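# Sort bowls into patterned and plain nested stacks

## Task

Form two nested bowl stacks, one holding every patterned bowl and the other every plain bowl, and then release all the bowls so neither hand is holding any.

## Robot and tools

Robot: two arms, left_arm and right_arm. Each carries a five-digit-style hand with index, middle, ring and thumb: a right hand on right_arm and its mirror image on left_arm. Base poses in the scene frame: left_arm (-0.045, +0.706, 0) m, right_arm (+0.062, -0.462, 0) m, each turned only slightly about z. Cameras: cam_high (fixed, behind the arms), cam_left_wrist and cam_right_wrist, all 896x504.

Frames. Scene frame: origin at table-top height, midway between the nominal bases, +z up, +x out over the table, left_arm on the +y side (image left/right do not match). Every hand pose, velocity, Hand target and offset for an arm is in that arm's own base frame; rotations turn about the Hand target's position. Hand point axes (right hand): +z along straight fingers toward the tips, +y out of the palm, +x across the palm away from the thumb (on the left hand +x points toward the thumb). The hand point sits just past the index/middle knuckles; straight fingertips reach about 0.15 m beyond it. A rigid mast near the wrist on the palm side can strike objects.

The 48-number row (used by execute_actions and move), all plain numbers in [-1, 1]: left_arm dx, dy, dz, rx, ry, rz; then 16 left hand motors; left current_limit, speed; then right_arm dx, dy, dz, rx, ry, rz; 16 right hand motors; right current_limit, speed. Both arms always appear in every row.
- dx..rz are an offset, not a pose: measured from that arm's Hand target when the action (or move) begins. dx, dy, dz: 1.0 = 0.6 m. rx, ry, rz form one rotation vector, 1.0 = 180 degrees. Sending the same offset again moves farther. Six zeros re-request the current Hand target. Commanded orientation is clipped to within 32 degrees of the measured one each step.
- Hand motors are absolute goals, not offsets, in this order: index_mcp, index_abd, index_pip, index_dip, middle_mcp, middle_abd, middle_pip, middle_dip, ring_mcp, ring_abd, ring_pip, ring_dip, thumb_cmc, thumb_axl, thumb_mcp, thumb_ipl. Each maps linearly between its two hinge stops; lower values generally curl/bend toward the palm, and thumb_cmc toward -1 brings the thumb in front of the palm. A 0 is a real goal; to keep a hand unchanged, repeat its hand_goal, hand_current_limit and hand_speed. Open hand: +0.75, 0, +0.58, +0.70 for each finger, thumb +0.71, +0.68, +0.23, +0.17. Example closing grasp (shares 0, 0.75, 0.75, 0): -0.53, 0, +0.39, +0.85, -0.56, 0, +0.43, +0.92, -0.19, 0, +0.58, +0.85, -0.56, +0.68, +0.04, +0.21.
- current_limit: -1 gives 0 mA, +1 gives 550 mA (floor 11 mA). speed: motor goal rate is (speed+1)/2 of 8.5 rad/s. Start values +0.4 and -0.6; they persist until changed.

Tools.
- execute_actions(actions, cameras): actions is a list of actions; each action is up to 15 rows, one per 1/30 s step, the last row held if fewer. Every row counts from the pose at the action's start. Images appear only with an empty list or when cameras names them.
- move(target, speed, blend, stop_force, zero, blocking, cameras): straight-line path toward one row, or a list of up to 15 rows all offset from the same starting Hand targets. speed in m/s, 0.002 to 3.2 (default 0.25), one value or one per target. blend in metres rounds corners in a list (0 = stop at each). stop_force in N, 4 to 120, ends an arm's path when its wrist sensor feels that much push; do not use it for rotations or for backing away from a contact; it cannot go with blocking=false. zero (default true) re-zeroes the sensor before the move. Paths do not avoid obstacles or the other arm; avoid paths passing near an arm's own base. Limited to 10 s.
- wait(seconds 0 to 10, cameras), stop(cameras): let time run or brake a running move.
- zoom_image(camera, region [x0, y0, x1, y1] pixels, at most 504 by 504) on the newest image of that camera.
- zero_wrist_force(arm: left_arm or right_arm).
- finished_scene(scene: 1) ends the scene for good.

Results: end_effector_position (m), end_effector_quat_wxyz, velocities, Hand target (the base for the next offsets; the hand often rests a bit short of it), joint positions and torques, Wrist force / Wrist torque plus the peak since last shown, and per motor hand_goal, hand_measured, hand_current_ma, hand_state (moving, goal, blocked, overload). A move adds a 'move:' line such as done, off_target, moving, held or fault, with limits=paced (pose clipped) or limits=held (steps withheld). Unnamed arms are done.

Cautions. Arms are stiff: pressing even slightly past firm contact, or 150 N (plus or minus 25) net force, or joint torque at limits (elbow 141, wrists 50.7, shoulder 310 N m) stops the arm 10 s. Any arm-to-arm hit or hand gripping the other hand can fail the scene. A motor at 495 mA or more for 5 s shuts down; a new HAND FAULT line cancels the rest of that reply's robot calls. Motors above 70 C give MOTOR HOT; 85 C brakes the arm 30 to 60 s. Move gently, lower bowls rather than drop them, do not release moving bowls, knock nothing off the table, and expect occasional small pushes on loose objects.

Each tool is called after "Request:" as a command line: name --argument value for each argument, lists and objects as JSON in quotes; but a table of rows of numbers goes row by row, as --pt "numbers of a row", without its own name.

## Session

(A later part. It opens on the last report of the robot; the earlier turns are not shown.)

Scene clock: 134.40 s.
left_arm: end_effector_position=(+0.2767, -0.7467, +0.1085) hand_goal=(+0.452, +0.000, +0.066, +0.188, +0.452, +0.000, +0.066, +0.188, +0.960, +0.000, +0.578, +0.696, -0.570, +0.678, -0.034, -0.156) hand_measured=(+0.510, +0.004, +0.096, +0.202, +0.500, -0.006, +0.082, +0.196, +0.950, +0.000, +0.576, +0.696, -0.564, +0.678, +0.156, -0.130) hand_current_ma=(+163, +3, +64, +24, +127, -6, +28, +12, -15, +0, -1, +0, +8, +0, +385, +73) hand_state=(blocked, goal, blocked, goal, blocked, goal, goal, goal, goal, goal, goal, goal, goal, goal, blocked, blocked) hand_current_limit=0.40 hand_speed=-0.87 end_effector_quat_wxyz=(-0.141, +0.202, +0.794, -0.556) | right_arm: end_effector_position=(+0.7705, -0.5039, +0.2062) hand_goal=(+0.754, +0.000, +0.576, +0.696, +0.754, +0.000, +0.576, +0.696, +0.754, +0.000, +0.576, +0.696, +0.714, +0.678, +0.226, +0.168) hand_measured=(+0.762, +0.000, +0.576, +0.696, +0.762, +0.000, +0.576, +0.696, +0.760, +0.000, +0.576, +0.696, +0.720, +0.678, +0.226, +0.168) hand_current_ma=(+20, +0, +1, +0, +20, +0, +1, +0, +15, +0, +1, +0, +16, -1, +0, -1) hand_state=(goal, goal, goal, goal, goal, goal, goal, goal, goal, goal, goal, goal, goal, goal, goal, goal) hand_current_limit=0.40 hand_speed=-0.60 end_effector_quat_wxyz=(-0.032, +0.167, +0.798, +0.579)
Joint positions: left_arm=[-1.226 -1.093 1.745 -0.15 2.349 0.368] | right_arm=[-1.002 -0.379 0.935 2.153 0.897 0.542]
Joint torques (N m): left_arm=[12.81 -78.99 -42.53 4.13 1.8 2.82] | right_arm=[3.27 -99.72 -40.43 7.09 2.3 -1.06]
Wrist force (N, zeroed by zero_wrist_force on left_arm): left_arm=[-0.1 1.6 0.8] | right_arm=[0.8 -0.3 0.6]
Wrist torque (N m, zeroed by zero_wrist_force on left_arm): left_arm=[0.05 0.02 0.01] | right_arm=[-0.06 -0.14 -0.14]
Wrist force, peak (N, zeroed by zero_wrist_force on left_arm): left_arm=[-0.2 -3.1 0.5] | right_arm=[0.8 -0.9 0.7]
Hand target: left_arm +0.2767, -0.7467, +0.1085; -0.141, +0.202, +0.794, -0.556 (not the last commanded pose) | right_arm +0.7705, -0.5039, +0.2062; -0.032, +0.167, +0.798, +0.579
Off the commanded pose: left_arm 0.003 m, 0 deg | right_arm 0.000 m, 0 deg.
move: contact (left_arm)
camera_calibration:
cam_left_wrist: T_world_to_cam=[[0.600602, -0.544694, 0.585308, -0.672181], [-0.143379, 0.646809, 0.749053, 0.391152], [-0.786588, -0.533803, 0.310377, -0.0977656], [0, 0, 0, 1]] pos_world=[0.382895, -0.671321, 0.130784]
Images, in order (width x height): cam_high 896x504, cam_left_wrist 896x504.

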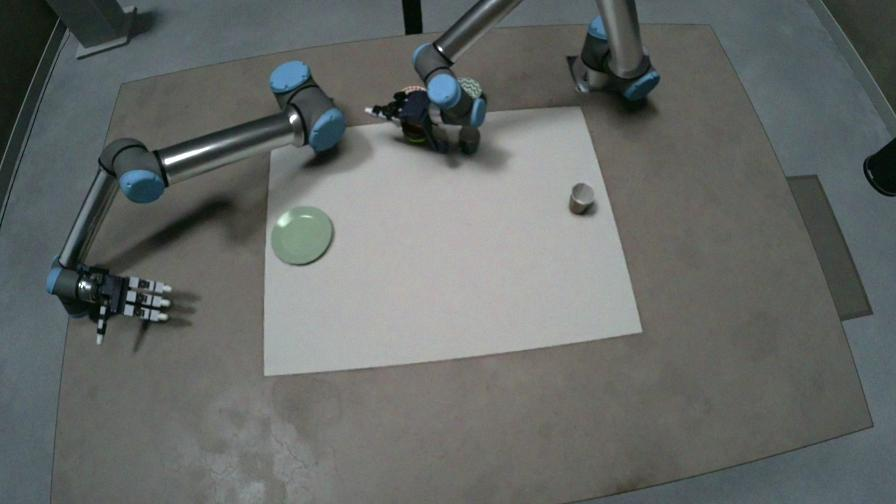

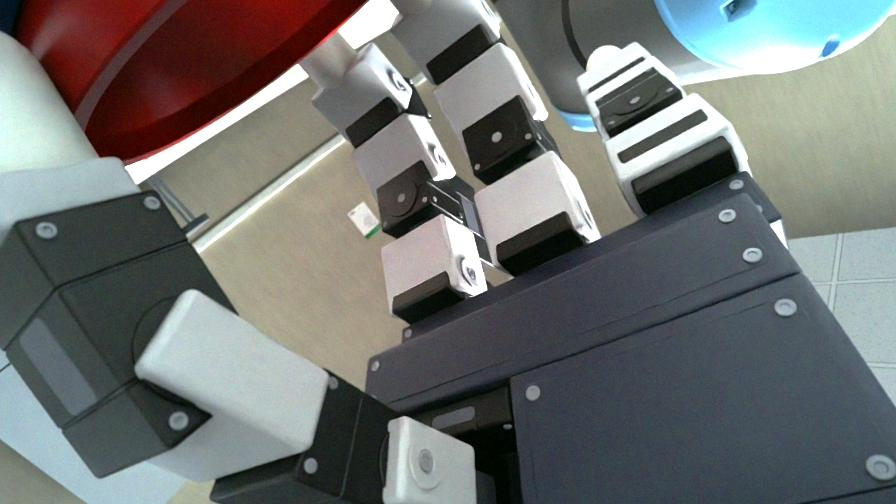

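Request:
move --pt "0 0 0 0 0 0 0.75 0 0.066 0.188 0.75 0 0.066 0.188 0.96 0 0.577 0.696 -0.571 0.677 0.427 -0.157 0.4 -0.92 0 0 0 0 0 0 0.754 0 0.576 0.696 0.754 0 0.576 0.696 0.754 0 0.576 0.696 0.714 0.678 0.226 0.168 0.4 -0.6" --pt "0 0 0.2 0 0 0 0.75 0 0.066 0.188 0.75 0 0.066 0.188 0.96 0 0.577 0.696 -0.571 0.677 0.427 -0.157 0.4 -0.88 0 0 0 0 0 0 0.754 0 0.576 0.696 0.754 0 0.576 0.696 0.754 0 0.576 0.696 0.714 0.678 0.226 0.168 0.4 -0.6" --speed 0.12 --cameras '["cam_high","cam_left_wrist"]'

Request:
zoom_image --camera "cam_high" --region '[380, 50, 500, 160]'

Scene clock: 139.23 s.
left_arm: end_effector_position=(+0.2767, -0.7467, +0.2285) hand_goal=(+0.750, +0.000, +0.066, +0.188, +0.750, +0.000, +0.066, +0.188, +0.960, +0.000, +0.578, +0.696, -0.570, +0.678, +0.428, -0.156) hand_measured=(+0.732, +0.002, +0.068, +0.192, +0.728, -0.002, +0.068, +0.190, +0.950, +0.000, +0.576, +0.696, -0.568, +0.678, +0.422, -0.154) hand_current_ma=(-32, +2, +1, +3, -43, -2, +1, +2, -15, +0, -1, +0, +2, +0, -11, +2) hand_state=(goal, goal, goal, goal, blocked, goal, goal, goal, goal, goal, goal, goal, goal, goal, goal, goal) hand_current_limit=0.40 hand_speed=-0.88 end_effector_quat_wxyz=(-0.141, +0.202, +0.794, -0.556) | right_arm: end_effector_position=(+0.7705, -0.5039, +0.2062) hand_goal=(+0.754, +0.000, +0.576, +0.696, +0.754, +0.000, +0.576, +0.696, +0.754, +0.000, +0.576, +0.696, +0.714, +0.678, +0.226, +0.168) hand_measured=(+0.762, +0.000, +0.576, +0.696, +0.762, +0.000, +0.576, +0.696, +0.760, +0.000, +0.576, +0.696, +0.720, +0.678, +0.226, +0.168) hand_current_ma=(+20, +0, +1, +0, +20, +0, +1, +0, +15, +0, +1, +0, +16, -1, +0, -1) hand_state=(goal, goal, goal, goal, goal, goal, goal, goal, goal, goal, goal, goal, goal, goal, goal, goal) hand_current_limit=0.40 hand_speed=-0.60 end_effector_quat_wxyz=(-0.032, +0.167, +0.798, +0.579)
Joint positions: left_arm=[-1.226 -1.197 1.656 0.043 2.349 0.368] | right_arm=[-1.002 -0.379 0.935 2.153 0.897 0.542]
Joint torques (N m): left_arm=[7.71 -74.41 -46.43 4.27 -0.82 4.27] | right_arm=[6.79 -98.21 -40.14 7.12 1.85 -0.59]
Wrist force (N, zeroed by zero_wrist_force on left_arm): left_arm=[-0.4 1.0 1.0] | right_arm=[0.6 -0.4 0.3]
Wrist torque (N m, zeroed by zero_wrist_force on left_arm): left_arm=[0.00 0.02 -0.02] | right_arm=[-0.05 -0.10 -0.16]
Wrist force, peak (N, zeroed by zero_wrist_force on left_arm): left_arm=[-0.6 1.9 1.4] | right_arm=[0.9 -0.9 0.6]
Hand target: left_arm +0.2767, -0.7467, +0.2285; -0.141, +0.202, +0.794, -0.556 | right_arm +0.7705, -0.5039, +0.2062; -0.032, +0.167, +0.798, +0.579
Off the commanded pose: left_arm 0.000 m, 0 deg | right_arm 0.000 m, 0 deg.
move: done
camera_calibration:
cam_left_wrist: T_world_to_cam=[[0.600692, -0.544633, 0.585272, -0.742349], [-0.143441, 0.646767, 0.749078, 0.30119], [-0.786507, -0.533917, 0.310385, -0.135066], [0, 0, 0, 1]] pos_world=[0.382895, -0.671222, 0.250784]
Images, in order (width x height): cam_high 896x504, cam_left_wrist 896x504.

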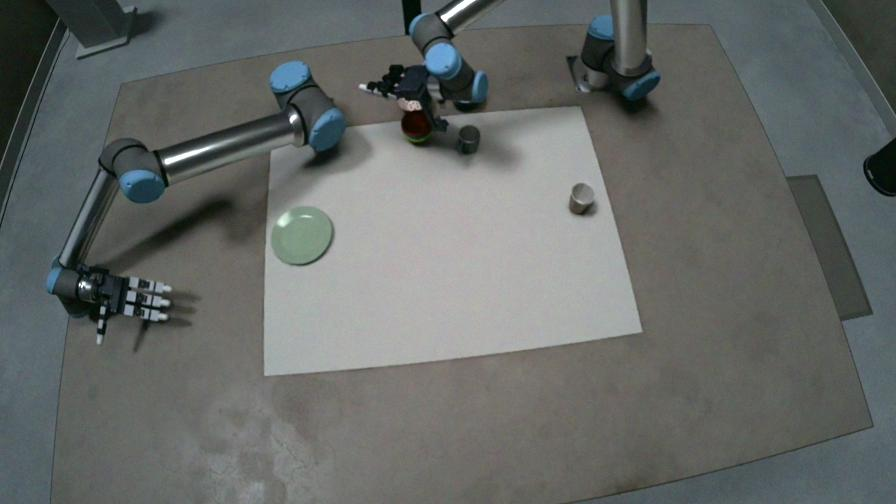

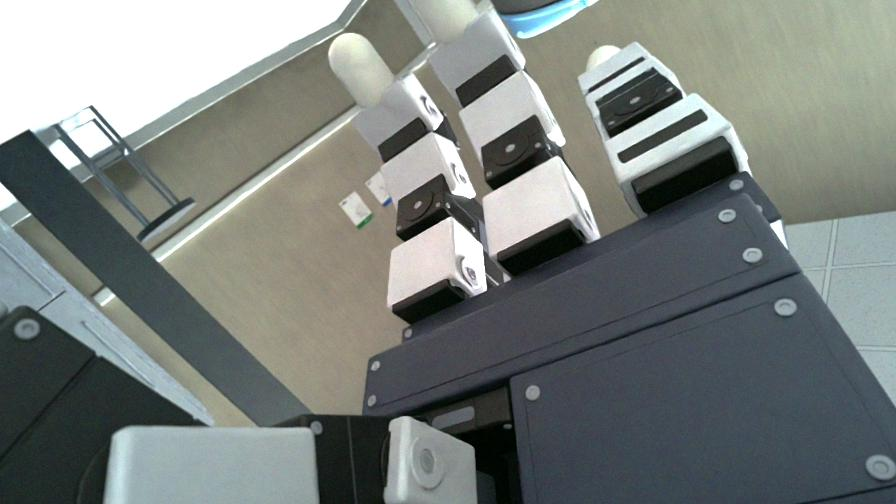

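Scaled by 4.200 from the camera's 896x504 image, which has a finer 1280x720 frame.

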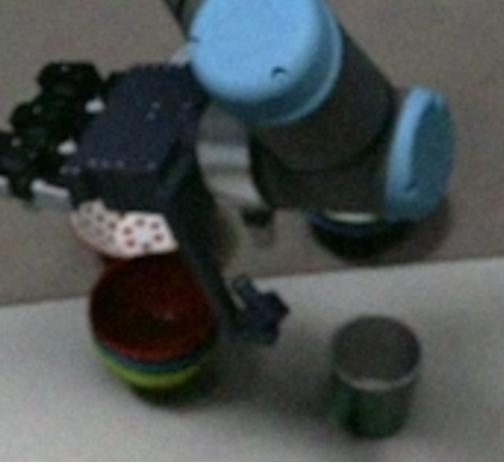

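Request:
move --pt "-0.5255 0.1477 -0.1308 0 0 0.2778 0.781 0 0.066 0.188 0.781 0 0.066 0.188 0.96 0 0.577 0.696 -0.571 0.677 0.427 -0.157 0.4 -0.7 0 0 0 0 0 0 0.754 0 0.576 0.696 0.754 0 0.576 0.696 0.754 0 0.576 0.696 0.714 0.678 0.226 0.168 0.4 -0.6" --speed 0.25

Request:
move --pt "0 0 -0.1083 0 0 0 0.781 0 0.066 0.188 0.781 0 0.066 0.188 0.96 0 0.577 0.696 -0.571 0.677 0.427 -0.157 0.4 -0.7 0 0 0 0 0 0 0.754 0 0.576 0.696 0.754 0 0.576 0.696 0.754 0 0.576 0.696 0.714 0.678 0.226 0.168 0.4 -0.6" --speed 0.08 --stop_force 5 --cameras '["cam_high","cam_left_wrist"]'

Request:
zoom_image --camera "cam_high" --region '[380, 30, 500, 140]'

Request:
zoom_image --camera "cam_left_wrist" --region '[0, 0, 504, 300]'

Scene clock: 143.80 s.
left_arm: end_effector_position=(-0.0386, -0.6581, +0.1501) hand_goal=(+0.782, +0.000, +0.066, +0.188, +0.782, +0.000, +0.066, +0.188, +0.960, +0.000, +0.578, +0.696, -0.570, +0.678, +0.428, -0.156) hand_measured=(+0.764, +0.002, +0.068, +0.192, +0.760, -0.002, +0.066, +0.190, +0.950, +0.000, +0.576, +0.696, -0.568, +0.678, +0.422, -0.154) hand_current_ma=(-33, +2, +1, +3, -45, -2, +1, +2, -15, +0, -1, +0, +1, +0, -11, +2) hand_state=(goal, goal, goal, goal, blocked, goal, goal, goal, goal, goal, goal, goal, goal, goal, goal, goal) hand_current_limit=0.40 hand_speed=-0.70 end_effector_quat_wxyz=(+0.107, -0.152, +0.805, -0.563) | right_arm: end_effector_position=(+0.7705, -0.5039, +0.2062) hand_goal=(+0.754, +0.000, +0.576, +0.696, +0.754, +0.000, +0.576, +0.696, +0.754, +0.000, +0.576, +0.696, +0.714, +0.678, +0.226, +0.168) hand_measured=(+0.762, +0.000, +0.576, +0.696, +0.762, +0.000, +0.576, +0.696, +0.760, +0.000, +0.576, +0.696, +0.720, +0.678, +0.226, +0.168) hand_current_ma=(+20, +0, +1, +0, +20, +0, +1, +0, +15, +0, +1, +0, +16, -1, +0, -1) hand_state=(goal, goal, goal, goal, goal, goal, goal, goal, goal, goal, goal, goal, goal, goal, goal, goal) hand_current_limit=0.40 hand_speed=-0.60 end_effector_quat_wxyz=(-0.032, +0.167, +0.798, +0.579)
Joint positions: left_arm=[-2.146 -1.46 2.172 -0.154 0.702 -0.445] | right_arm=[-1.002 -0.379 0.935 2.153 0.897 0.542]
Joint torques (N m): left_arm=[-11.45 -20.86 -41.34 4.51 -3.18 -3.72] | right_arm=[3.08 -97.14 -38.06 6.77 2 -1.21]
Wrist force (N, zeroed by zero_wrist_force on left_arm): left_arm=[-0.4 1.8 1.0] | right_arm=[0.1 -0.1 0.2]
Wrist torque (N m, zeroed by zero_wrist_force on left_arm): left_arm=[0.10 -0.02 0.33] | right_arm=[-0.01 -0.05 -0.18]
Wrist force, peak (N, zeroed by zero_wrist_force on left_arm): left_arm=[-0.3 2.1 1.2] | right_arm=[1.2 -0.4 0.4]
Hand target: left_arm -0.0386, -0.6581, +0.1500; +0.107, -0.152, +0.805, -0.563 | right_arm +0.7705, -0.5039, +0.2062; -0.032, +0.167, +0.798, +0.579
Off the commanded pose: left_arm 0.000 m, 0 deg | right_arm 0.000 m, 0 deg.
move: done

Scene clock: 145.87 s.
left_arm: end_effector_position=(-0.0386, -0.6581, +0.0851) hand_goal=(+0.782, +0.000, +0.066, +0.188, +0.782, +0.000, +0.066, +0.188, +0.960, +0.000, +0.578, +0.696, -0.570, +0.678, +0.428, -0.156) hand_measured=(+0.764, +0.002, +0.068, +0.192, +0.760, -0.002, +0.066, +0.190, +0.950, +0.000, +0.576, +0.696, -0.568, +0.678, +0.422, -0.154) hand_current_ma=(-32, +2, +1, +3, -44, -2, +1, +2, -15, +0, -1, +0, +1, +0, -11, +2) hand_state=(goal, goal, goal, goal, blocked, goal, goal, goal, goal, goal, goal, goal, goal, goal, goal, goal) hand_current_limit=0.40 hand_speed=-0.70 end_effector_quat_wxyz=(+0.107, -0.152, +0.805, -0.563) | right_arm: end_effector_position=(+0.7705, -0.5039, +0.2062) hand_goal=(+0.754, +0.000, +0.576, +0.696, +0.754, +0.000, +0.576, +0.696, +0.754, +0.000, +0.576, +0.696, +0.714, +0.678, +0.226, +0.168) hand_measured=(+0.762, +0.000, +0.576, +0.696, +0.762, +0.000, +0.576, +0.696, +0.760, +0.000, +0.576, +0.696, +0.720, +0.678, +0.226, +0.168) hand_current_ma=(+20, +0, +1, +0, +20, +0, +1, +0, +15, +0, +1, +0, +16, -1, +0, -1) hand_state=(goal, goal, goal, goal, goal, goal, goal, goal, goal, goal, goal, goal, goal, goal, goal, goal) hand_current_limit=0.40 hand_speed=-0.60 end_effector_quat_wxyz=(-0.032, +0.167, +0.798, +0.579)
Joint positions: left_arm=[-2.146 -1.367 2.219 -0.292 0.701 -0.446] | right_arm=[-1.002 -0.379 0.935 2.153 0.897 0.542]
Joint torques (N m): left_arm=[16.9 -19.68 -23.27 -3.31 0.97 3.84] | right_arm=[6.28 -98.45 -39.51 6.88 1.94 -0.89]
Wrist force (N, zeroed by zero_wrist_force on left_arm): left_arm=[-0.3 1.9 0.8] | right_arm=[0.4 -0.2 0.5]
Wrist torque (N m, zeroed by zero_wrist_force on left_arm): left_arm=[0.11 -0.01 0.01] | right_arm=[-0.03 -0.08 -0.17]
Wrist force, peak (N, zeroed by zero_wrist_force on left_arm): left_arm=[-0.4 2.4 1.2] | right_arm=[1.1 -0.6 0.3]
Hand target: left_arm -0.0386, -0.6581, +0.0851; +0.107, -0.152, +0.805, -0.563 | right_arm +0.7705, -0.5039, +0.2062; -0.032, +0.167, +0.798, +0.579
Off the commanded pose: left_arm 0.000 m, 0 deg | right_arm 0.000 m, 0 deg.
move: done
camera_calibration:
cam_left_wrist: T_world_to_cam=[[0.803329, 0.110059, 0.585278, 0.0179955], [-0.587653, 0.305871, 0.749071, 0.0646462], [-0.0965776, -0.94569, 0.310391, -0.535586], [0, 0, 0, 1]] pos_world=[-0.0281924, -0.528252, 0.107284]
Images, in order (width x height): cam_high 896x504, cam_left_wrist 896x504.

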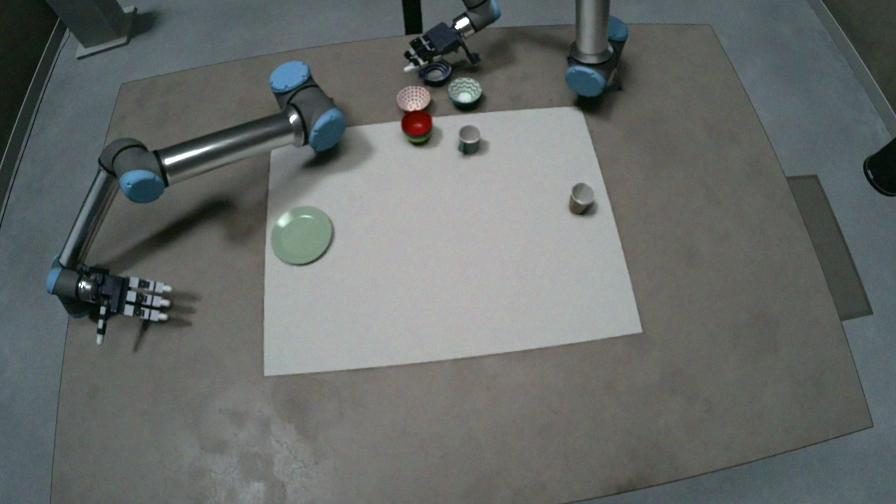

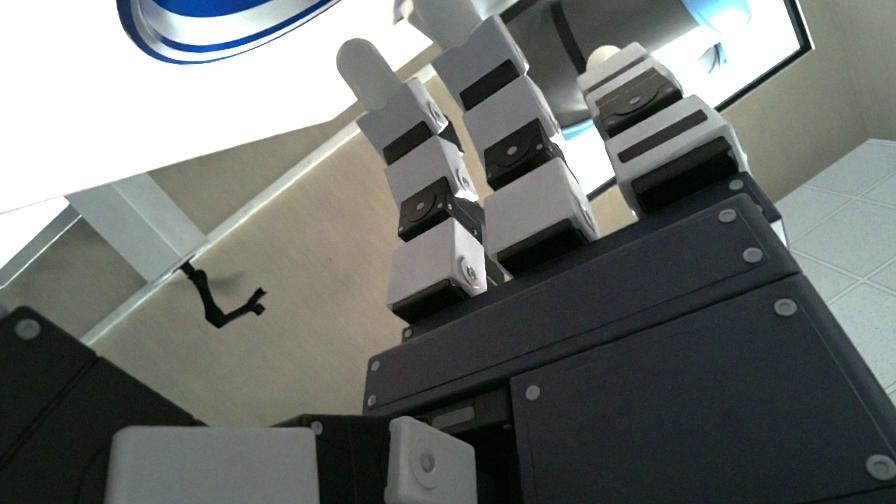

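Scaled by 4.200 from the camera's 896x504 image, which has a finer 1280x720 frame.

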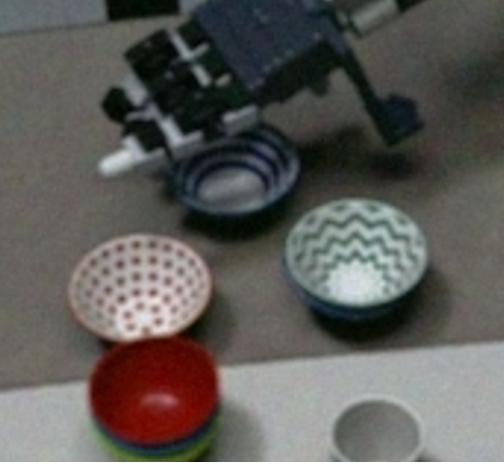

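Scaled by 1.000.

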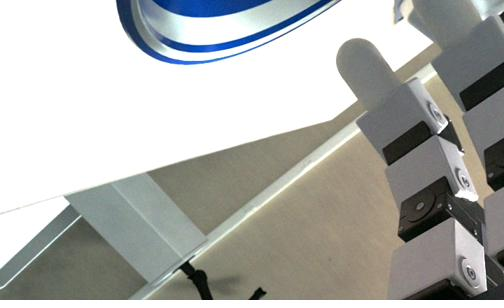

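Request:
move --pt "0.0572 -0.0073 0 0 0 0 0.781 0 0.066 0.188 0.781 0 0.066 0.188 0.96 0 0.577 0.696 -0.571 0.677 0.427 -0.157 0.4 -0.7 0 0 0 0 0 0 0.754 0 0.576 0.696 0.754 0 0.576 0.696 0.754 0 0.576 0.696 0.714 0.678 0.226 0.168 0.4 -0.6" --speed 0.1 --cameras '["cam_high","cam_left_wrist"]'

Request:
zoom_image --camera "cam_high" --region '[380, 30, 500, 140]'

Request:
zoom_image --camera "cam_left_wrist" --region '[0, 0, 504, 300]'

Scene clock: 150.13 s.
left_arm: end_effector_position=(-0.0045, -0.6624, +0.0851) hand_goal=(+0.782, +0.000, +0.066, +0.188, +0.782, +0.000, +0.066, +0.188, +0.960, +0.000, +0.578, +0.696, -0.570, +0.678, +0.428, -0.156) hand_measured=(+0.764, +0.002, +0.068, +0.192, +0.760, -0.002, +0.066, +0.190, +0.950, +0.000, +0.576, +0.696, -0.568, +0.678, +0.422, -0.154) hand_current_ma=(-32, +2, +1, +3, -44, -2, +1, +2, -15, +0, -1, +0, +1, +0, -11, +2) hand_state=(goal, goal, goal, goal, blocked, goal, goal, goal, goal, goal, goal, goal, goal, goal, goal, goal) hand_current_limit=0.40 hand_speed=-0.70 end_effector_quat_wxyz=(+0.107, -0.152, +0.805, -0.563) | right_arm: end_effector_position=(+0.7705, -0.5039, +0.2062) hand_goal=(+0.754, +0.000, +0.576, +0.696, +0.754, +0.000, +0.576, +0.696, +0.754, +0.000, +0.576, +0.696, +0.714, +0.678, +0.226, +0.168) hand_measured=(+0.762, +0.000, +0.576, +0.696, +0.762, +0.000, +0.576, +0.696, +0.760, +0.000, +0.576, +0.696, +0.720, +0.678, +0.226, +0.168) hand_current_ma=(+20, +0, +1, +0, +20, +0, +1, +0, +15, +0, +1, +0, +16, -1, +0, -1) hand_state=(goal, goal, goal, goal, goal, goal, goal, goal, goal, goal, goal, goal, goal, goal, goal, goal) hand_current_limit=0.40 hand_speed=-0.60 end_effector_quat_wxyz=(-0.032, +0.167, +0.798, +0.579)
Joint positions: left_arm=[-2.074 -1.379 2.227 -0.33 0.764 -0.39] | right_arm=[-1.002 -0.379 0.935 2.153 0.897 0.542]
Joint torques (N m): left_arm=[15.81 -52.99 -23.53 -2.9 1.39 3.96] | right_arm=[1.91 -100.43 -38.79 6.9 1.88 -0.87]
Wrist force (N, zeroed by zero_wrist_force on left_arm): left_arm=[0.0 1.8 0.9] | right_arm=[0.6 -0.4 0.3]
Wrist torque (N m, zeroed by zero_wrist_force on left_arm): left_arm=[0.11 -0.06 0.03] | right_arm=[-0.04 -0.11 -0.15]
Wrist force, peak (N, zeroed by zero_wrist_force on left_arm): left_arm=[-0.4 2.2 0.8] | right_arm=[0.7 0.3 1.0]
Hand target: left_arm -0.0043, -0.6625, +0.0851; +0.107, -0.152, +0.805, -0.563 | right_arm +0.7705, -0.5039, +0.2062; -0.032, +0.167, +0.798, +0.579
Off the commanded pose: left_arm 0.000 m, 0 deg | right_arm 0.000 m, 0 deg.
move: done
camera_calibration:
cam_left_wrist: T_world_to_cam=[[0.803323, 0.110062, 0.585285, -0.00906263], [-0.587661, 0.30587, 0.749065, 0.0859843], [-0.0965776, -0.94569, 0.310391, -0.53638], [0, 0, 0, 1]] pos_world=[0.00600754, -0.532552, 0.107384]
Images, in order (width x height): cam_high 896x504, cam_left_wrist 896x504.

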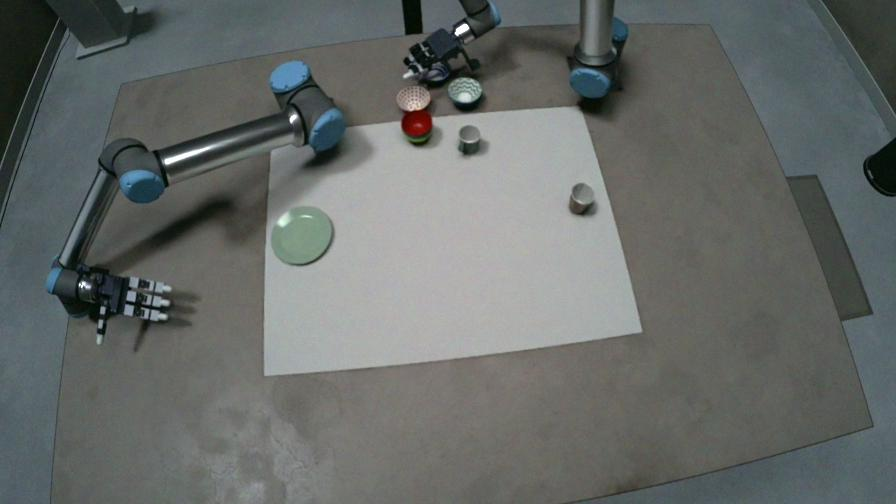

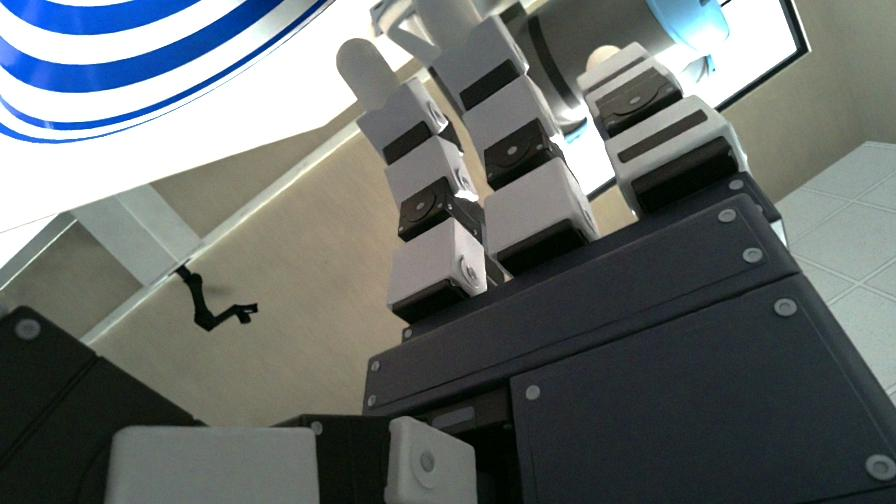

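Scaled by 4.200 from the camera's 896x504 image, which has a finer 1280x720 frame.

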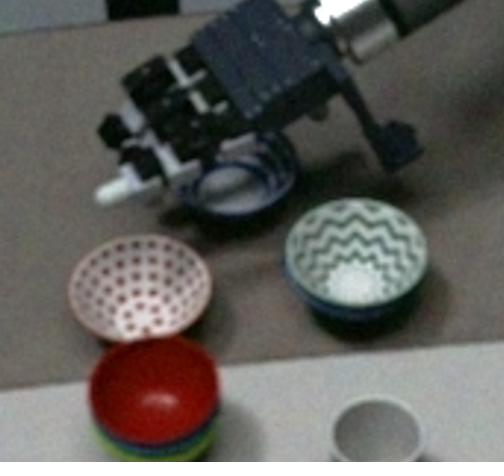

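Scaled by 1.000.

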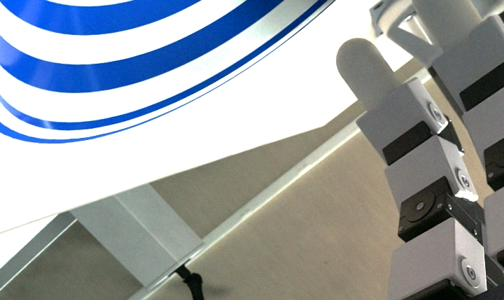

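Request:
move --pt "0.0017 0.01 -0.0152 0 0 0 0.781 0 0.066 0.188 0.781 0 0.066 0.188 0.96 0 0.577 0.696 -0.571 0.677 0.427 -0.157 0.4 -0.7 0 0 0 0 0 0 0.754 0 0.576 0.696 0.754 0 0.576 0.696 0.754 0 0.576 0.696 0.714 0.678 0.226 0.168 0.4 -0.6" --pt "0.0017 0.01 -0.0152 0 0 0 0.781 0 0.066 0.188 0.781 0 0.066 0.188 0.96 0 0.577 0.696 -0.571 0.677 0.28 -0.157 0.4 -0.8 0 0 0 0 0 0 0.754 0 0.576 0.696 0.754 0 0.576 0.696 0.754 0 0.576 0.696 0.714 0.678 0.226 0.168 0.4 -0.6" --pt "0.0017 0.01 -0.0152 0 0 0 0.5 0 0.066 0.188 0.5 0 0.066 0.188 0.96 0 0.577 0.696 -0.571 0.677 -0.034 -0.157 0.4 -0.87 0 0 0 0 0 0 0.754 0 0.576 0.696 0.754 0 0.576 0.696 0.754 0 0.576 0.696 0.714 0.678 0.226 0.168 0.4 -0.6" --pt "0.0017 0.01 0.03 0 0 0 0.5 0 0.066 0.188 0.5 0 0.066 0.188 0.96 0 0.577 0.696 -0.571 0.677 -0.034 -0.157 0.4 -0.87 0 0 0 0 0 0 0.754 0 0.576 0.696 0.754 0 0.576 0.696 0.754 0 0.576 0.696 0.714 0.678 0.226 0.168 0.4 -0.6" --speed 0.08 --cameras '["cam_high","cam_left_wrist"]'

Request:
zoom_image --camera "cam_high" --region '[380, 30, 500, 140]'

Scene clock: 155.37 s.
left_arm: end_effector_position=(-0.0033, -0.6565, +0.1029) hand_goal=(+0.500, +0.000, +0.066, +0.188, +0.500, +0.000, +0.066, +0.188, +0.960, +0.000, +0.578, +0.696, -0.570, +0.678, -0.034, -0.156) hand_measured=(+0.584, +0.002, +0.110, +0.212, +0.580, -0.008, +0.094, +0.206, +0.950, +0.000, +0.576, +0.696, -0.562, +0.678, +0.184, -0.118) hand_current_ma=(+275, +2, +102, +46, +259, -9, +56, +30, -15, +0, -1, +0, +11, +0, +385, +130) hand_state=(blocked, goal, blocked, blocked, blocked, goal, blocked, goal, goal, goal, goal, goal, goal, goal, blocked, blocked) hand_current_limit=0.40 hand_speed=-0.87 end_effector_quat_wxyz=(+0.107, -0.152, +0.805, -0.563) | right_arm: end_effector_position=(+0.7705, -0.5039, +0.2062) hand_goal=(+0.754, +0.000, +0.576, +0.696, +0.754, +0.000, +0.576, +0.696, +0.754, +0.000, +0.576, +0.696, +0.714, +0.678, +0.226, +0.168) hand_measured=(+0.762, +0.000, +0.576, +0.696, +0.762, +0.000, +0.576, +0.696, +0.760, +0.000, +0.576, +0.696, +0.720, +0.678, +0.226, +0.168) hand_current_ma=(+20, +0, +1, +0, +20, +0, +1, +0, +15, +0, +1, +0, +16, -1, +0, -1) hand_state=(goal, goal, goal, goal, goal, goal, goal, goal, goal, goal, goal, goal, goal, goal, goal, goal) hand_current_limit=0.40 hand_speed=-0.60 end_effector_quat_wxyz=(-0.032, +0.167, +0.798, +0.579)
Joint positions: left_arm=[-2.078 -1.414 2.226 -0.292 0.76 -0.393] | right_arm=[-1.002 -0.379 0.935 2.153 0.897 0.542]
Joint torques (N m): left_arm=[-5.06 -50.69 -38.89 4.12 -0.94 -4.26] | right_arm=[7.22 -99.81 -37.8 6.67 2.29 -1.07]
Wrist force (N, zeroed by zero_wrist_force on left_arm): left_arm=[-0.2 3.8 1.8] | right_arm=[0.8 -0.6 0.7]
Wrist torque (N m, zeroed by zero_wrist_force on left_arm): left_arm=[0.09 -0.05 0.27] | right_arm=[-0.09 -0.14 -0.14]
Wrist force, peak (N, zeroed by zero_wrist_force on left_arm): left_arm=[-0.2 4.3 1.8] | right_arm=[0.8 -0.6 0.7]
Hand target: left_arm -0.0033, -0.6565, +0.1031; +0.107, -0.152, +0.805, -0.563 | right_arm +0.7705, -0.5039, +0.2062; -0.032, +0.167, +0.798, +0.579
Off the commanded pose: left_arm 0.000 m, 0 deg | right_arm 0.000 m, 0 deg.
move: done
camera_calibration:
cam_left_wrist: T_world_to_cam=[[0.803233, 0.109971, 0.585425, -0.0211578], [-0.587766, 0.305841, 0.748994, 0.0715458], [-0.0966792, -0.94571, 0.310299, -0.536208], [0, 0, 0, 1]] pos_world=[0.00720677, -0.526652, 0.125184]
Images, in order (width x height): cam_high 896x504, cam_left_wrist 896x504.

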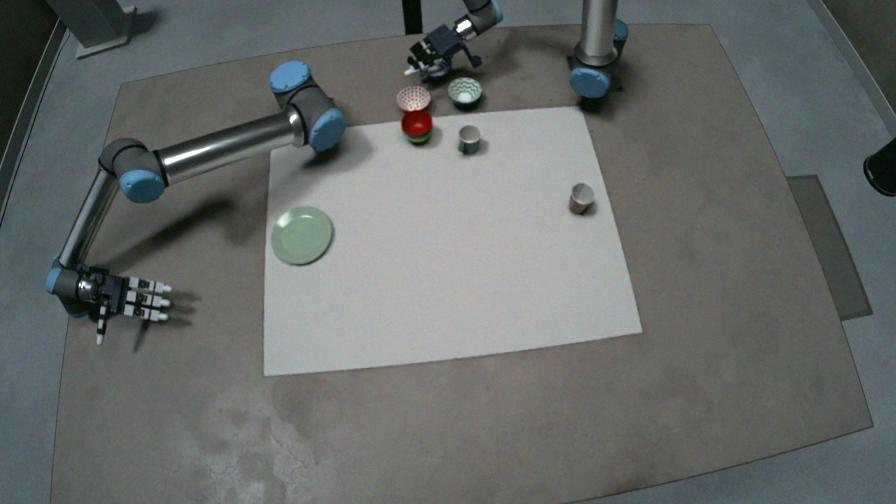

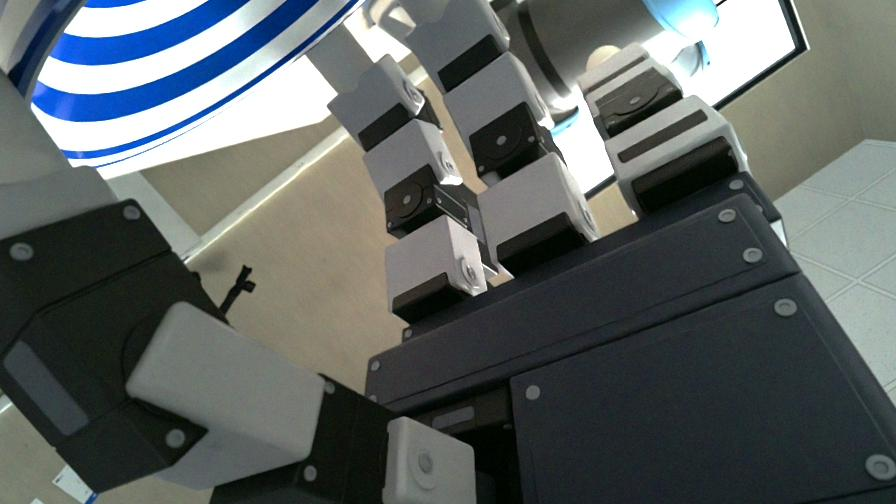

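Scaled by 4.200 from the camera's 896x504 image, which has a finer 1280x720 frame.

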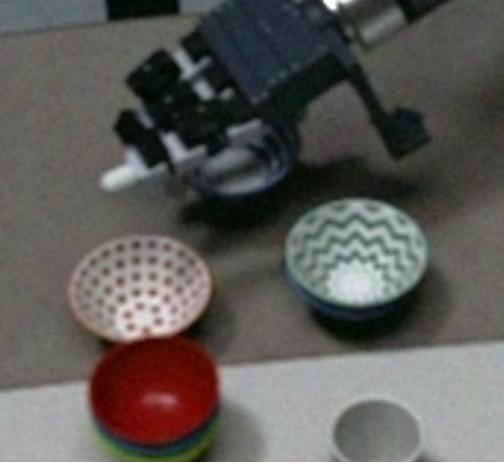

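Request:
move --pt "0 0 0.12 0 0 0 0.5 0 0.066 0.188 0.5 0 0.066 0.188 0.96 0 0.577 0.696 -0.571 0.677 -0.034 -0.157 0.4 -0.87 0 0 0 0 0 0 0.754 0 0.576 0.696 0.754 0 0.576 0.696 0.754 0 0.576 0.696 0.714 0.678 0.226 0.168 0.4 -0.6" --pt "0.2228 0.1637 0.12 0 0 0 0.5 0 0.066 0.188 0.5 0 0.066 0.188 0.96 0 0.577 0.696 -0.571 0.677 -0.034 -0.157 0.4 -0.87 0 0 0 0 0 0 0.754 0 0.576 0.696 0.754 0 0.576 0.696 0.754 0 0.576 0.696 0.714 0.678 0.226 0.168 0.4 -0.6" --speed 0.15 --blend '[0.02,0]' --cameras '["cam_high"]'

Request:
zoom_image --camera "cam_high" --region '[400, 30, 520, 140]'

Scene clock: 158.73 s.
left_arm: end_effector_position=(+0.1303, -0.5583, +0.1751) hand_goal=(+0.500, +0.000, +0.066, +0.188, +0.500, +0.000, +0.066, +0.188, +0.960, +0.000, +0.578, +0.696, -0.570, +0.678, -0.034, -0.156) hand_measured=(+0.584, +0.004, +0.110, +0.212, +0.580, -0.010, +0.094, +0.206, +0.950, +0.000, +0.576, +0.696, -0.560, +0.678, +0.184, -0.116) hand_current_ma=(+269, +3, +104, +47, +253, -11, +57, +31, -15, +0, -1, +0, +14, +0, +385, +133) hand_state=(blocked, goal, blocked, blocked, blocked, goal, blocked, goal, goal, goal, goal, goal, goal, goal, blocked, blocked) hand_current_limit=0.40 hand_speed=-0.87 end_effector_quat_wxyz=(+0.107, -0.152, +0.805, -0.563) | right_arm: end_effector_position=(+0.7705, -0.5039, +0.2062) hand_goal=(+0.754, +0.000, +0.576, +0.696, +0.754, +0.000, +0.576, +0.696, +0.754, +0.000, +0.576, +0.696, +0.714, +0.678, +0.226, +0.168) hand_measured=(+0.762, +0.000, +0.576, +0.696, +0.762, +0.000, +0.576, +0.696, +0.760, +0.000, +0.576, +0.696, +0.720, +0.678, +0.226, +0.168) hand_current_ma=(+20, +0, +1, +0, +20, +0, +1, +0, +15, +0, +1, +0, +16, -1, +0, -1) hand_state=(goal, goal, goal, goal, goal, goal, goal, goal, goal, goal, goal, goal, goal, goal, goal, goal) hand_current_limit=0.40 hand_speed=-0.60 end_effector_quat_wxyz=(-0.032, +0.167, +0.798, +0.579)
Joint positions: left_arm=[-1.851 -1.708 2.344 -0.205 0.962 -0.256] | right_arm=[-1.002 -0.379 0.935 2.153 0.897 0.542]
Joint torques (N m): left_arm=[19.19 -33.7 -31.23 -4.11 1.03 3.89] | right_arm=[6.47 -99.59 -38.62 7.11 1.79 -0.87]
Wrist force (N, zeroed by zero_wrist_force on left_arm): left_arm=[-0.5 3.9 1.7] | right_arm=[0.4 -0.4 0.2]
Wrist torque (N m, zeroed by zero_wrist_force on left_arm): left_arm=[0.09 -0.03 0.00] | right_arm=[-0.03 -0.08 -0.17]
Wrist force, peak (N, zeroed by zero_wrist_force on left_arm): left_arm=[-0.1 4.7 2.0] | right_arm=[1.2 -0.1 0.4]
Hand target: left_arm +0.1304, -0.5582, +0.1751; +0.107, -0.152, +0.805, -0.563 | right_arm +0.7705, -0.5039, +0.2062; -0.032, +0.167, +0.798, +0.579
Off the commanded pose: left_arm 0.000 m, 0 deg | right_arm 0.000 m, 0 deg.
move: done
Images, in order (width x height): cam_high 896x504.

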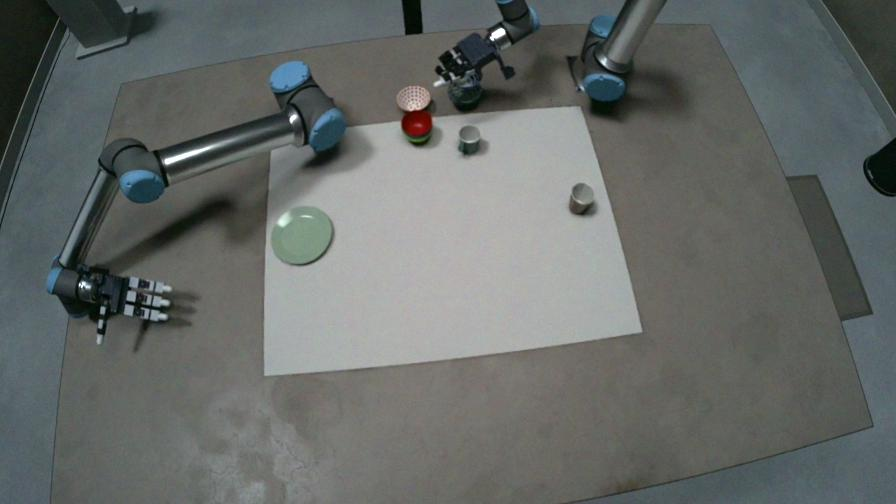

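Scaled by 4.200 from the camera's 896x504 image, which has a finer 1280x720 frame.

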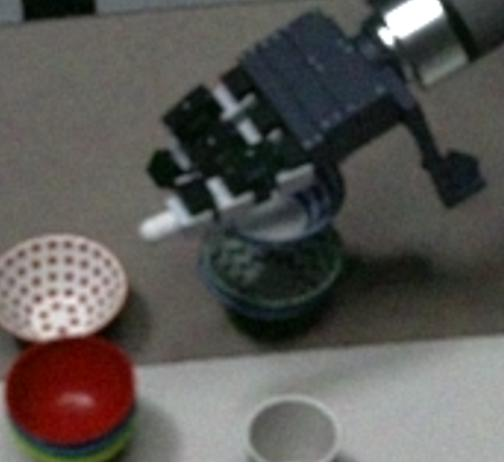

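Request:
move --pt "0 0 -0.15 0 0 0 0.5 0 0.066 0.188 0.5 0 0.066 0.188 0.96 0 0.577 0.696 -0.571 0.677 -0.034 -0.157 0.4 -0.87 0 0 0 0 0 0 0.754 0 0.576 0.696 0.754 0 0.576 0.696 0.754 0 0.576 0.696 0.714 0.678 0.226 0.168 0.4 -0.6" --speed 0.04 --stop_force 4 --cameras '["cam_high","cam_left_wrist"]'

Request:
zoom_image --camera "cam_high" --region '[400, 30, 520, 140]'

Scene clock: 162.30 s.
left_arm: end_effector_position=(+0.1304, -0.5581, +0.1040) hand_goal=(+0.500, +0.000, +0.066, +0.188, +0.500, +0.000, +0.066, +0.188, +0.960, +0.000, +0.578, +0.696, -0.570, +0.678, -0.034, -0.156) hand_measured=(+0.582, +0.004, +0.110, +0.212, +0.576, -0.010, +0.094, +0.206, +0.950, +0.000, +0.576, +0.696, -0.560, +0.678, +0.184, -0.116) hand_current_ma=(+262, +3, +104, +47, +241, -11, +57, +31, -15, +0, -1, +0, +15, +0, +385, +133) hand_state=(blocked, goal, blocked, blocked, blocked, goal, blocked, goal, goal, goal, goal, goal, goal, goal, blocked, blocked) hand_current_limit=0.40 hand_speed=-0.87 end_effector_quat_wxyz=(+0.107, -0.152, +0.805, -0.563) | right_arm: end_effector_position=(+0.7705, -0.5039, +0.2062) hand_goal=(+0.754, +0.000, +0.576, +0.696, +0.754, +0.000, +0.576, +0.696, +0.754, +0.000, +0.576, +0.696, +0.714, +0.678, +0.226, +0.168) hand_measured=(+0.762, +0.000, +0.576, +0.696, +0.762, +0.000, +0.576, +0.696, +0.760, +0.000, +0.576, +0.696, +0.720, +0.678, +0.226, +0.168) hand_current_ma=(+20, +0, +1, +0, +20, +0, +1, +0, +15, +0, +1, +0, +16, -1, +0, -1) hand_state=(goal, goal, goal, goal, goal, goal, goal, goal, goal, goal, goal, goal, goal, goal, goal, goal) hand_current_limit=0.40 hand_speed=-0.60 end_effector_quat_wxyz=(-0.032, +0.167, +0.798, +0.579)
Joint positions: left_arm=[-1.85 -1.597 2.412 -0.384 0.963 -0.256] | right_arm=[-1.002 -0.379 0.935 2.153 0.897 0.542]
Joint torques (N m): left_arm=[-3.59 -37.18 -39.17 3.25 -0.58 -1.6] | right_arm=[6.31 -100.36 -37.62 6.94 2.06 -0.4]
Wrist force (N, zeroed by zero_wrist_force on left_arm): left_arm=[-0.3 4.2 1.8] | right_arm=[0.4 -0.8 0.5]
Wrist torque (N m, zeroed by zero_wrist_force on left_arm): left_arm=[0.11 -0.04 0.08] | right_arm=[-0.11 -0.09 -0.18]
Wrist force, peak (N, zeroed by zero_wrist_force on left_arm): left_arm=[-0.5 4.2 2.1] | right_arm=[1.2 -0.7 -0.1]
Hand target: left_arm +0.1304, -0.5581, +0.1040; +0.107, -0.152, +0.805, -0.563 (not the last commanded pose) | right_arm +0.7705, -0.5039, +0.2062; -0.032, +0.167, +0.798, +0.579
Off the commanded pose: left_arm 0.019 m, 0 deg | right_arm 0.000 m, 0 deg.
move: contact (left_arm)
camera_calibration:
cam_left_wrist: T_world_to_cam=[[0.803345, 0.110002, 0.585266, -0.139918], [-0.587647, 0.305648, 0.749166, 0.119033], [-0.0964755, -0.945769, 0.310184, -0.430615], [0, 0, 0, 1]] pos_world=[0.140808, -0.428253, 0.126283]
Images, in order (width x height): cam_high 896x504, cam_left_wrist 896x504.

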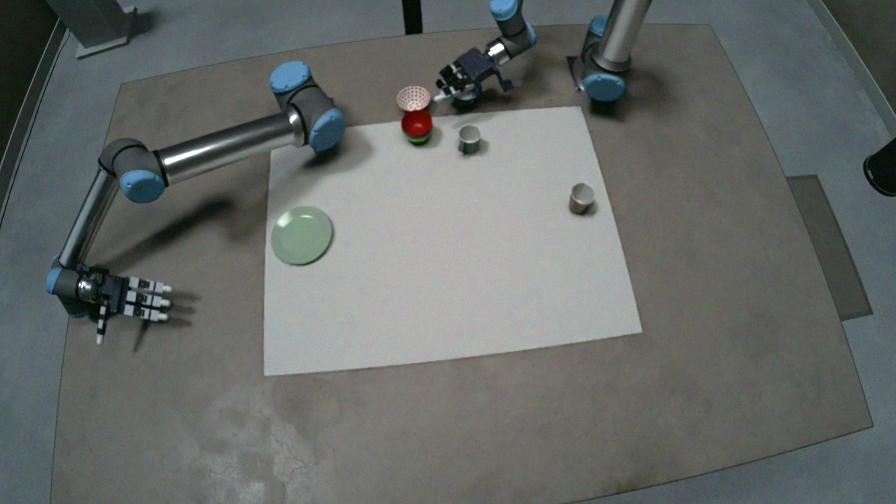

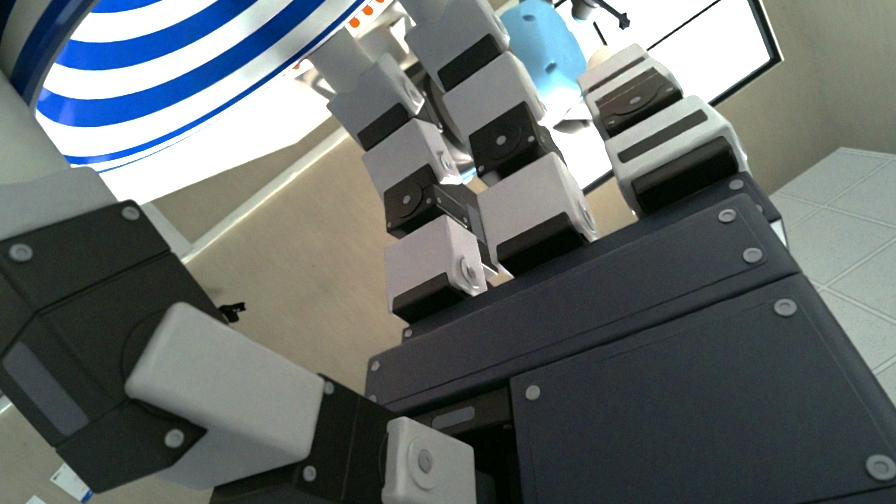

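Scaled by 4.200 from the camera's 896x504 image, which has a finer 1280x720 frame.

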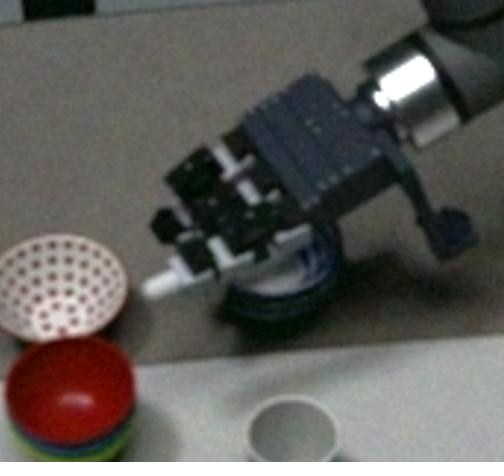

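Request:
move --pt "0 0 -0.0033 0 0 0 0.5 0 0.066 0.188 0.5 0 0.066 0.188 0.96 0 0.577 0.696 -0.571 0.677 -0.034 -0.157 0.4 -0.87 0 0 0 0 0 0 0.754 0 0.576 0.696 0.754 0 0.576 0.696 0.754 0 0.576 0.696 0.714 0.678 0.226 0.168 0.4 -0.6" --pt "0 0 -0.0033 0 0 0 0.8 0 0.066 0.188 0.8 0 0.066 0.188 0.96 0 0.577 0.696 -0.571 0.677 0.427 -0.157 0.4 -0.9 0 0 0 0 0 0 0.754 0 0.576 0.696 0.754 0 0.576 0.696 0.754 0 0.576 0.696 0.714 0.678 0.226 0.168 0.4 -0.6" --pt "0 0 0.18 0 0 0 0.8 0 0.066 0.188 0.8 0 0.066 0.188 0.96 0 0.577 0.696 -0.571 0.677 0.427 -0.157 0.4 -0.88 0 0 0 0 0 0 0.754 0 0.576 0.696 0.754 0 0.576 0.696 0.754 0 0.576 0.696 0.714 0.678 0.226 0.168 0.4 -0.6" --speed 0.15 --cameras '["cam_high"]'

Request:
zoom_image --camera "cam_high" --region '[390, 40, 510, 150]'

Scene clock: 166.97 s.
left_arm: end_effector_position=(+0.1304, -0.5581, +0.2120) hand_goal=(+0.800, +0.000, +0.066, +0.188, +0.800, +0.000, +0.066, +0.188, +0.960, +0.000, +0.578, +0.696, -0.570, +0.678, +0.428, -0.156) hand_measured=(+0.782, +0.002, +0.068, +0.192, +0.778, -0.002, +0.066, +0.190, +0.950, +0.000, +0.576, +0.696, -0.568, +0.678, +0.422, -0.154) hand_current_ma=(-32, +2, +1, +3, -44, -2, +1, +2, -15, +0, -1, +0, +2, +0, -11, +2) hand_state=(goal, goal, goal, goal, blocked, goal, goal, goal, goal, goal, goal, goal, goal, goal, goal, goal) hand_current_limit=0.40 hand_speed=-0.88 end_effector_quat_wxyz=(+0.107, -0.152, +0.805, -0.563) | right_arm: end_effector_position=(+0.7705, -0.5039, +0.2062) hand_goal=(+0.754, +0.000, +0.576, +0.696, +0.754, +0.000, +0.576, +0.696, +0.754, +0.000, +0.576, +0.696, +0.714, +0.678, +0.226, +0.168) hand_measured=(+0.762, +0.000, +0.576, +0.696, +0.762, +0.000, +0.576, +0.696, +0.760, +0.000, +0.576, +0.696, +0.720, +0.678, +0.226, +0.168) hand_current_ma=(+20, +0, +1, +0, +20, +0, +1, +0, +15, +0, +1, +0, +16, -1, +0, -1) hand_state=(goal, goal, goal, goal, goal, goal, goal, goal, goal, goal, goal, goal, goal, goal, goal, goal) hand_current_limit=0.40 hand_speed=-0.60 end_effector_quat_wxyz=(-0.032, +0.167, +0.798, +0.579)
Joint positions: left_arm=[-1.85 -1.754 2.302 -0.117 0.963 -0.256] | right_arm=[-1.002 -0.379 0.935 2.153 0.897 0.542]
Joint torques (N m): left_arm=[-9.95 -30.98 -44.68 3.74 -2.71 -3.97] | right_arm=[6.19 -100.07 -37.27 6.93 2.04 -1.24]
Wrist force (N, zeroed by zero_wrist_force on left_arm): left_arm=[-0.4 1.9 0.9] | right_arm=[0.7 -0.3 0.5]
Wrist torque (N m, zeroed by zero_wrist_force on left_arm): left_arm=[0.07 -0.04 0.33] | right_arm=[-0.05 -0.13 -0.14]
Wrist force, peak (N, zeroed by zero_wrist_force on left_arm): left_arm=[-0.3 4.3 1.9] | right_arm=[1.3 -0.5 0.6]
Hand target: left_arm +0.1304, -0.5581, +0.2120; +0.107, -0.152, +0.805, -0.563 | right_arm +0.7705, -0.5039, +0.2062; -0.032, +0.167, +0.798, +0.579
Off the commanded pose: left_arm 0.000 m, 0 deg | right_arm 0.000 m, 0 deg.
move: done
Images, in order (width x height): cam_high 896x504.

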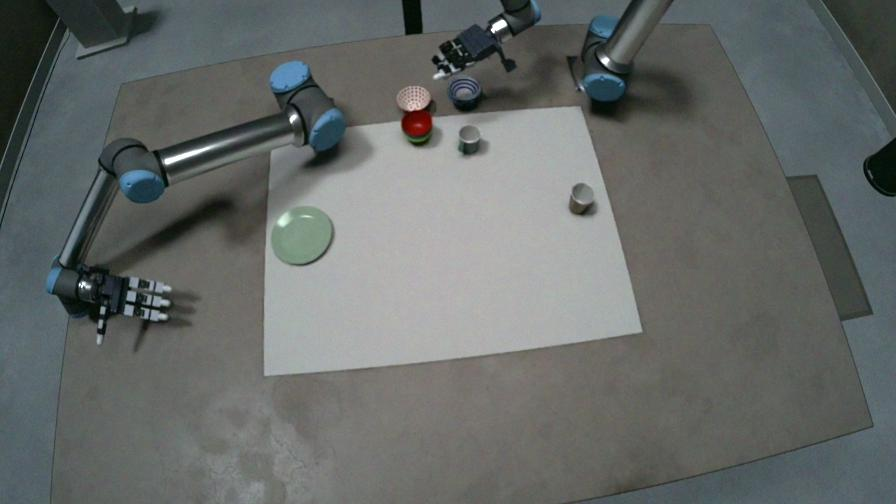

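Scaled by 4.200 from the camera's 896x504 image, which has a finer 1280x720 frame.

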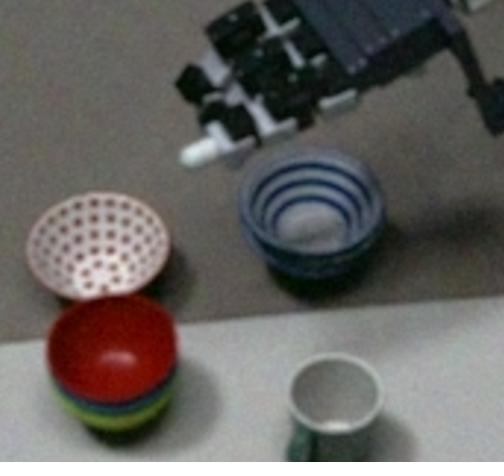

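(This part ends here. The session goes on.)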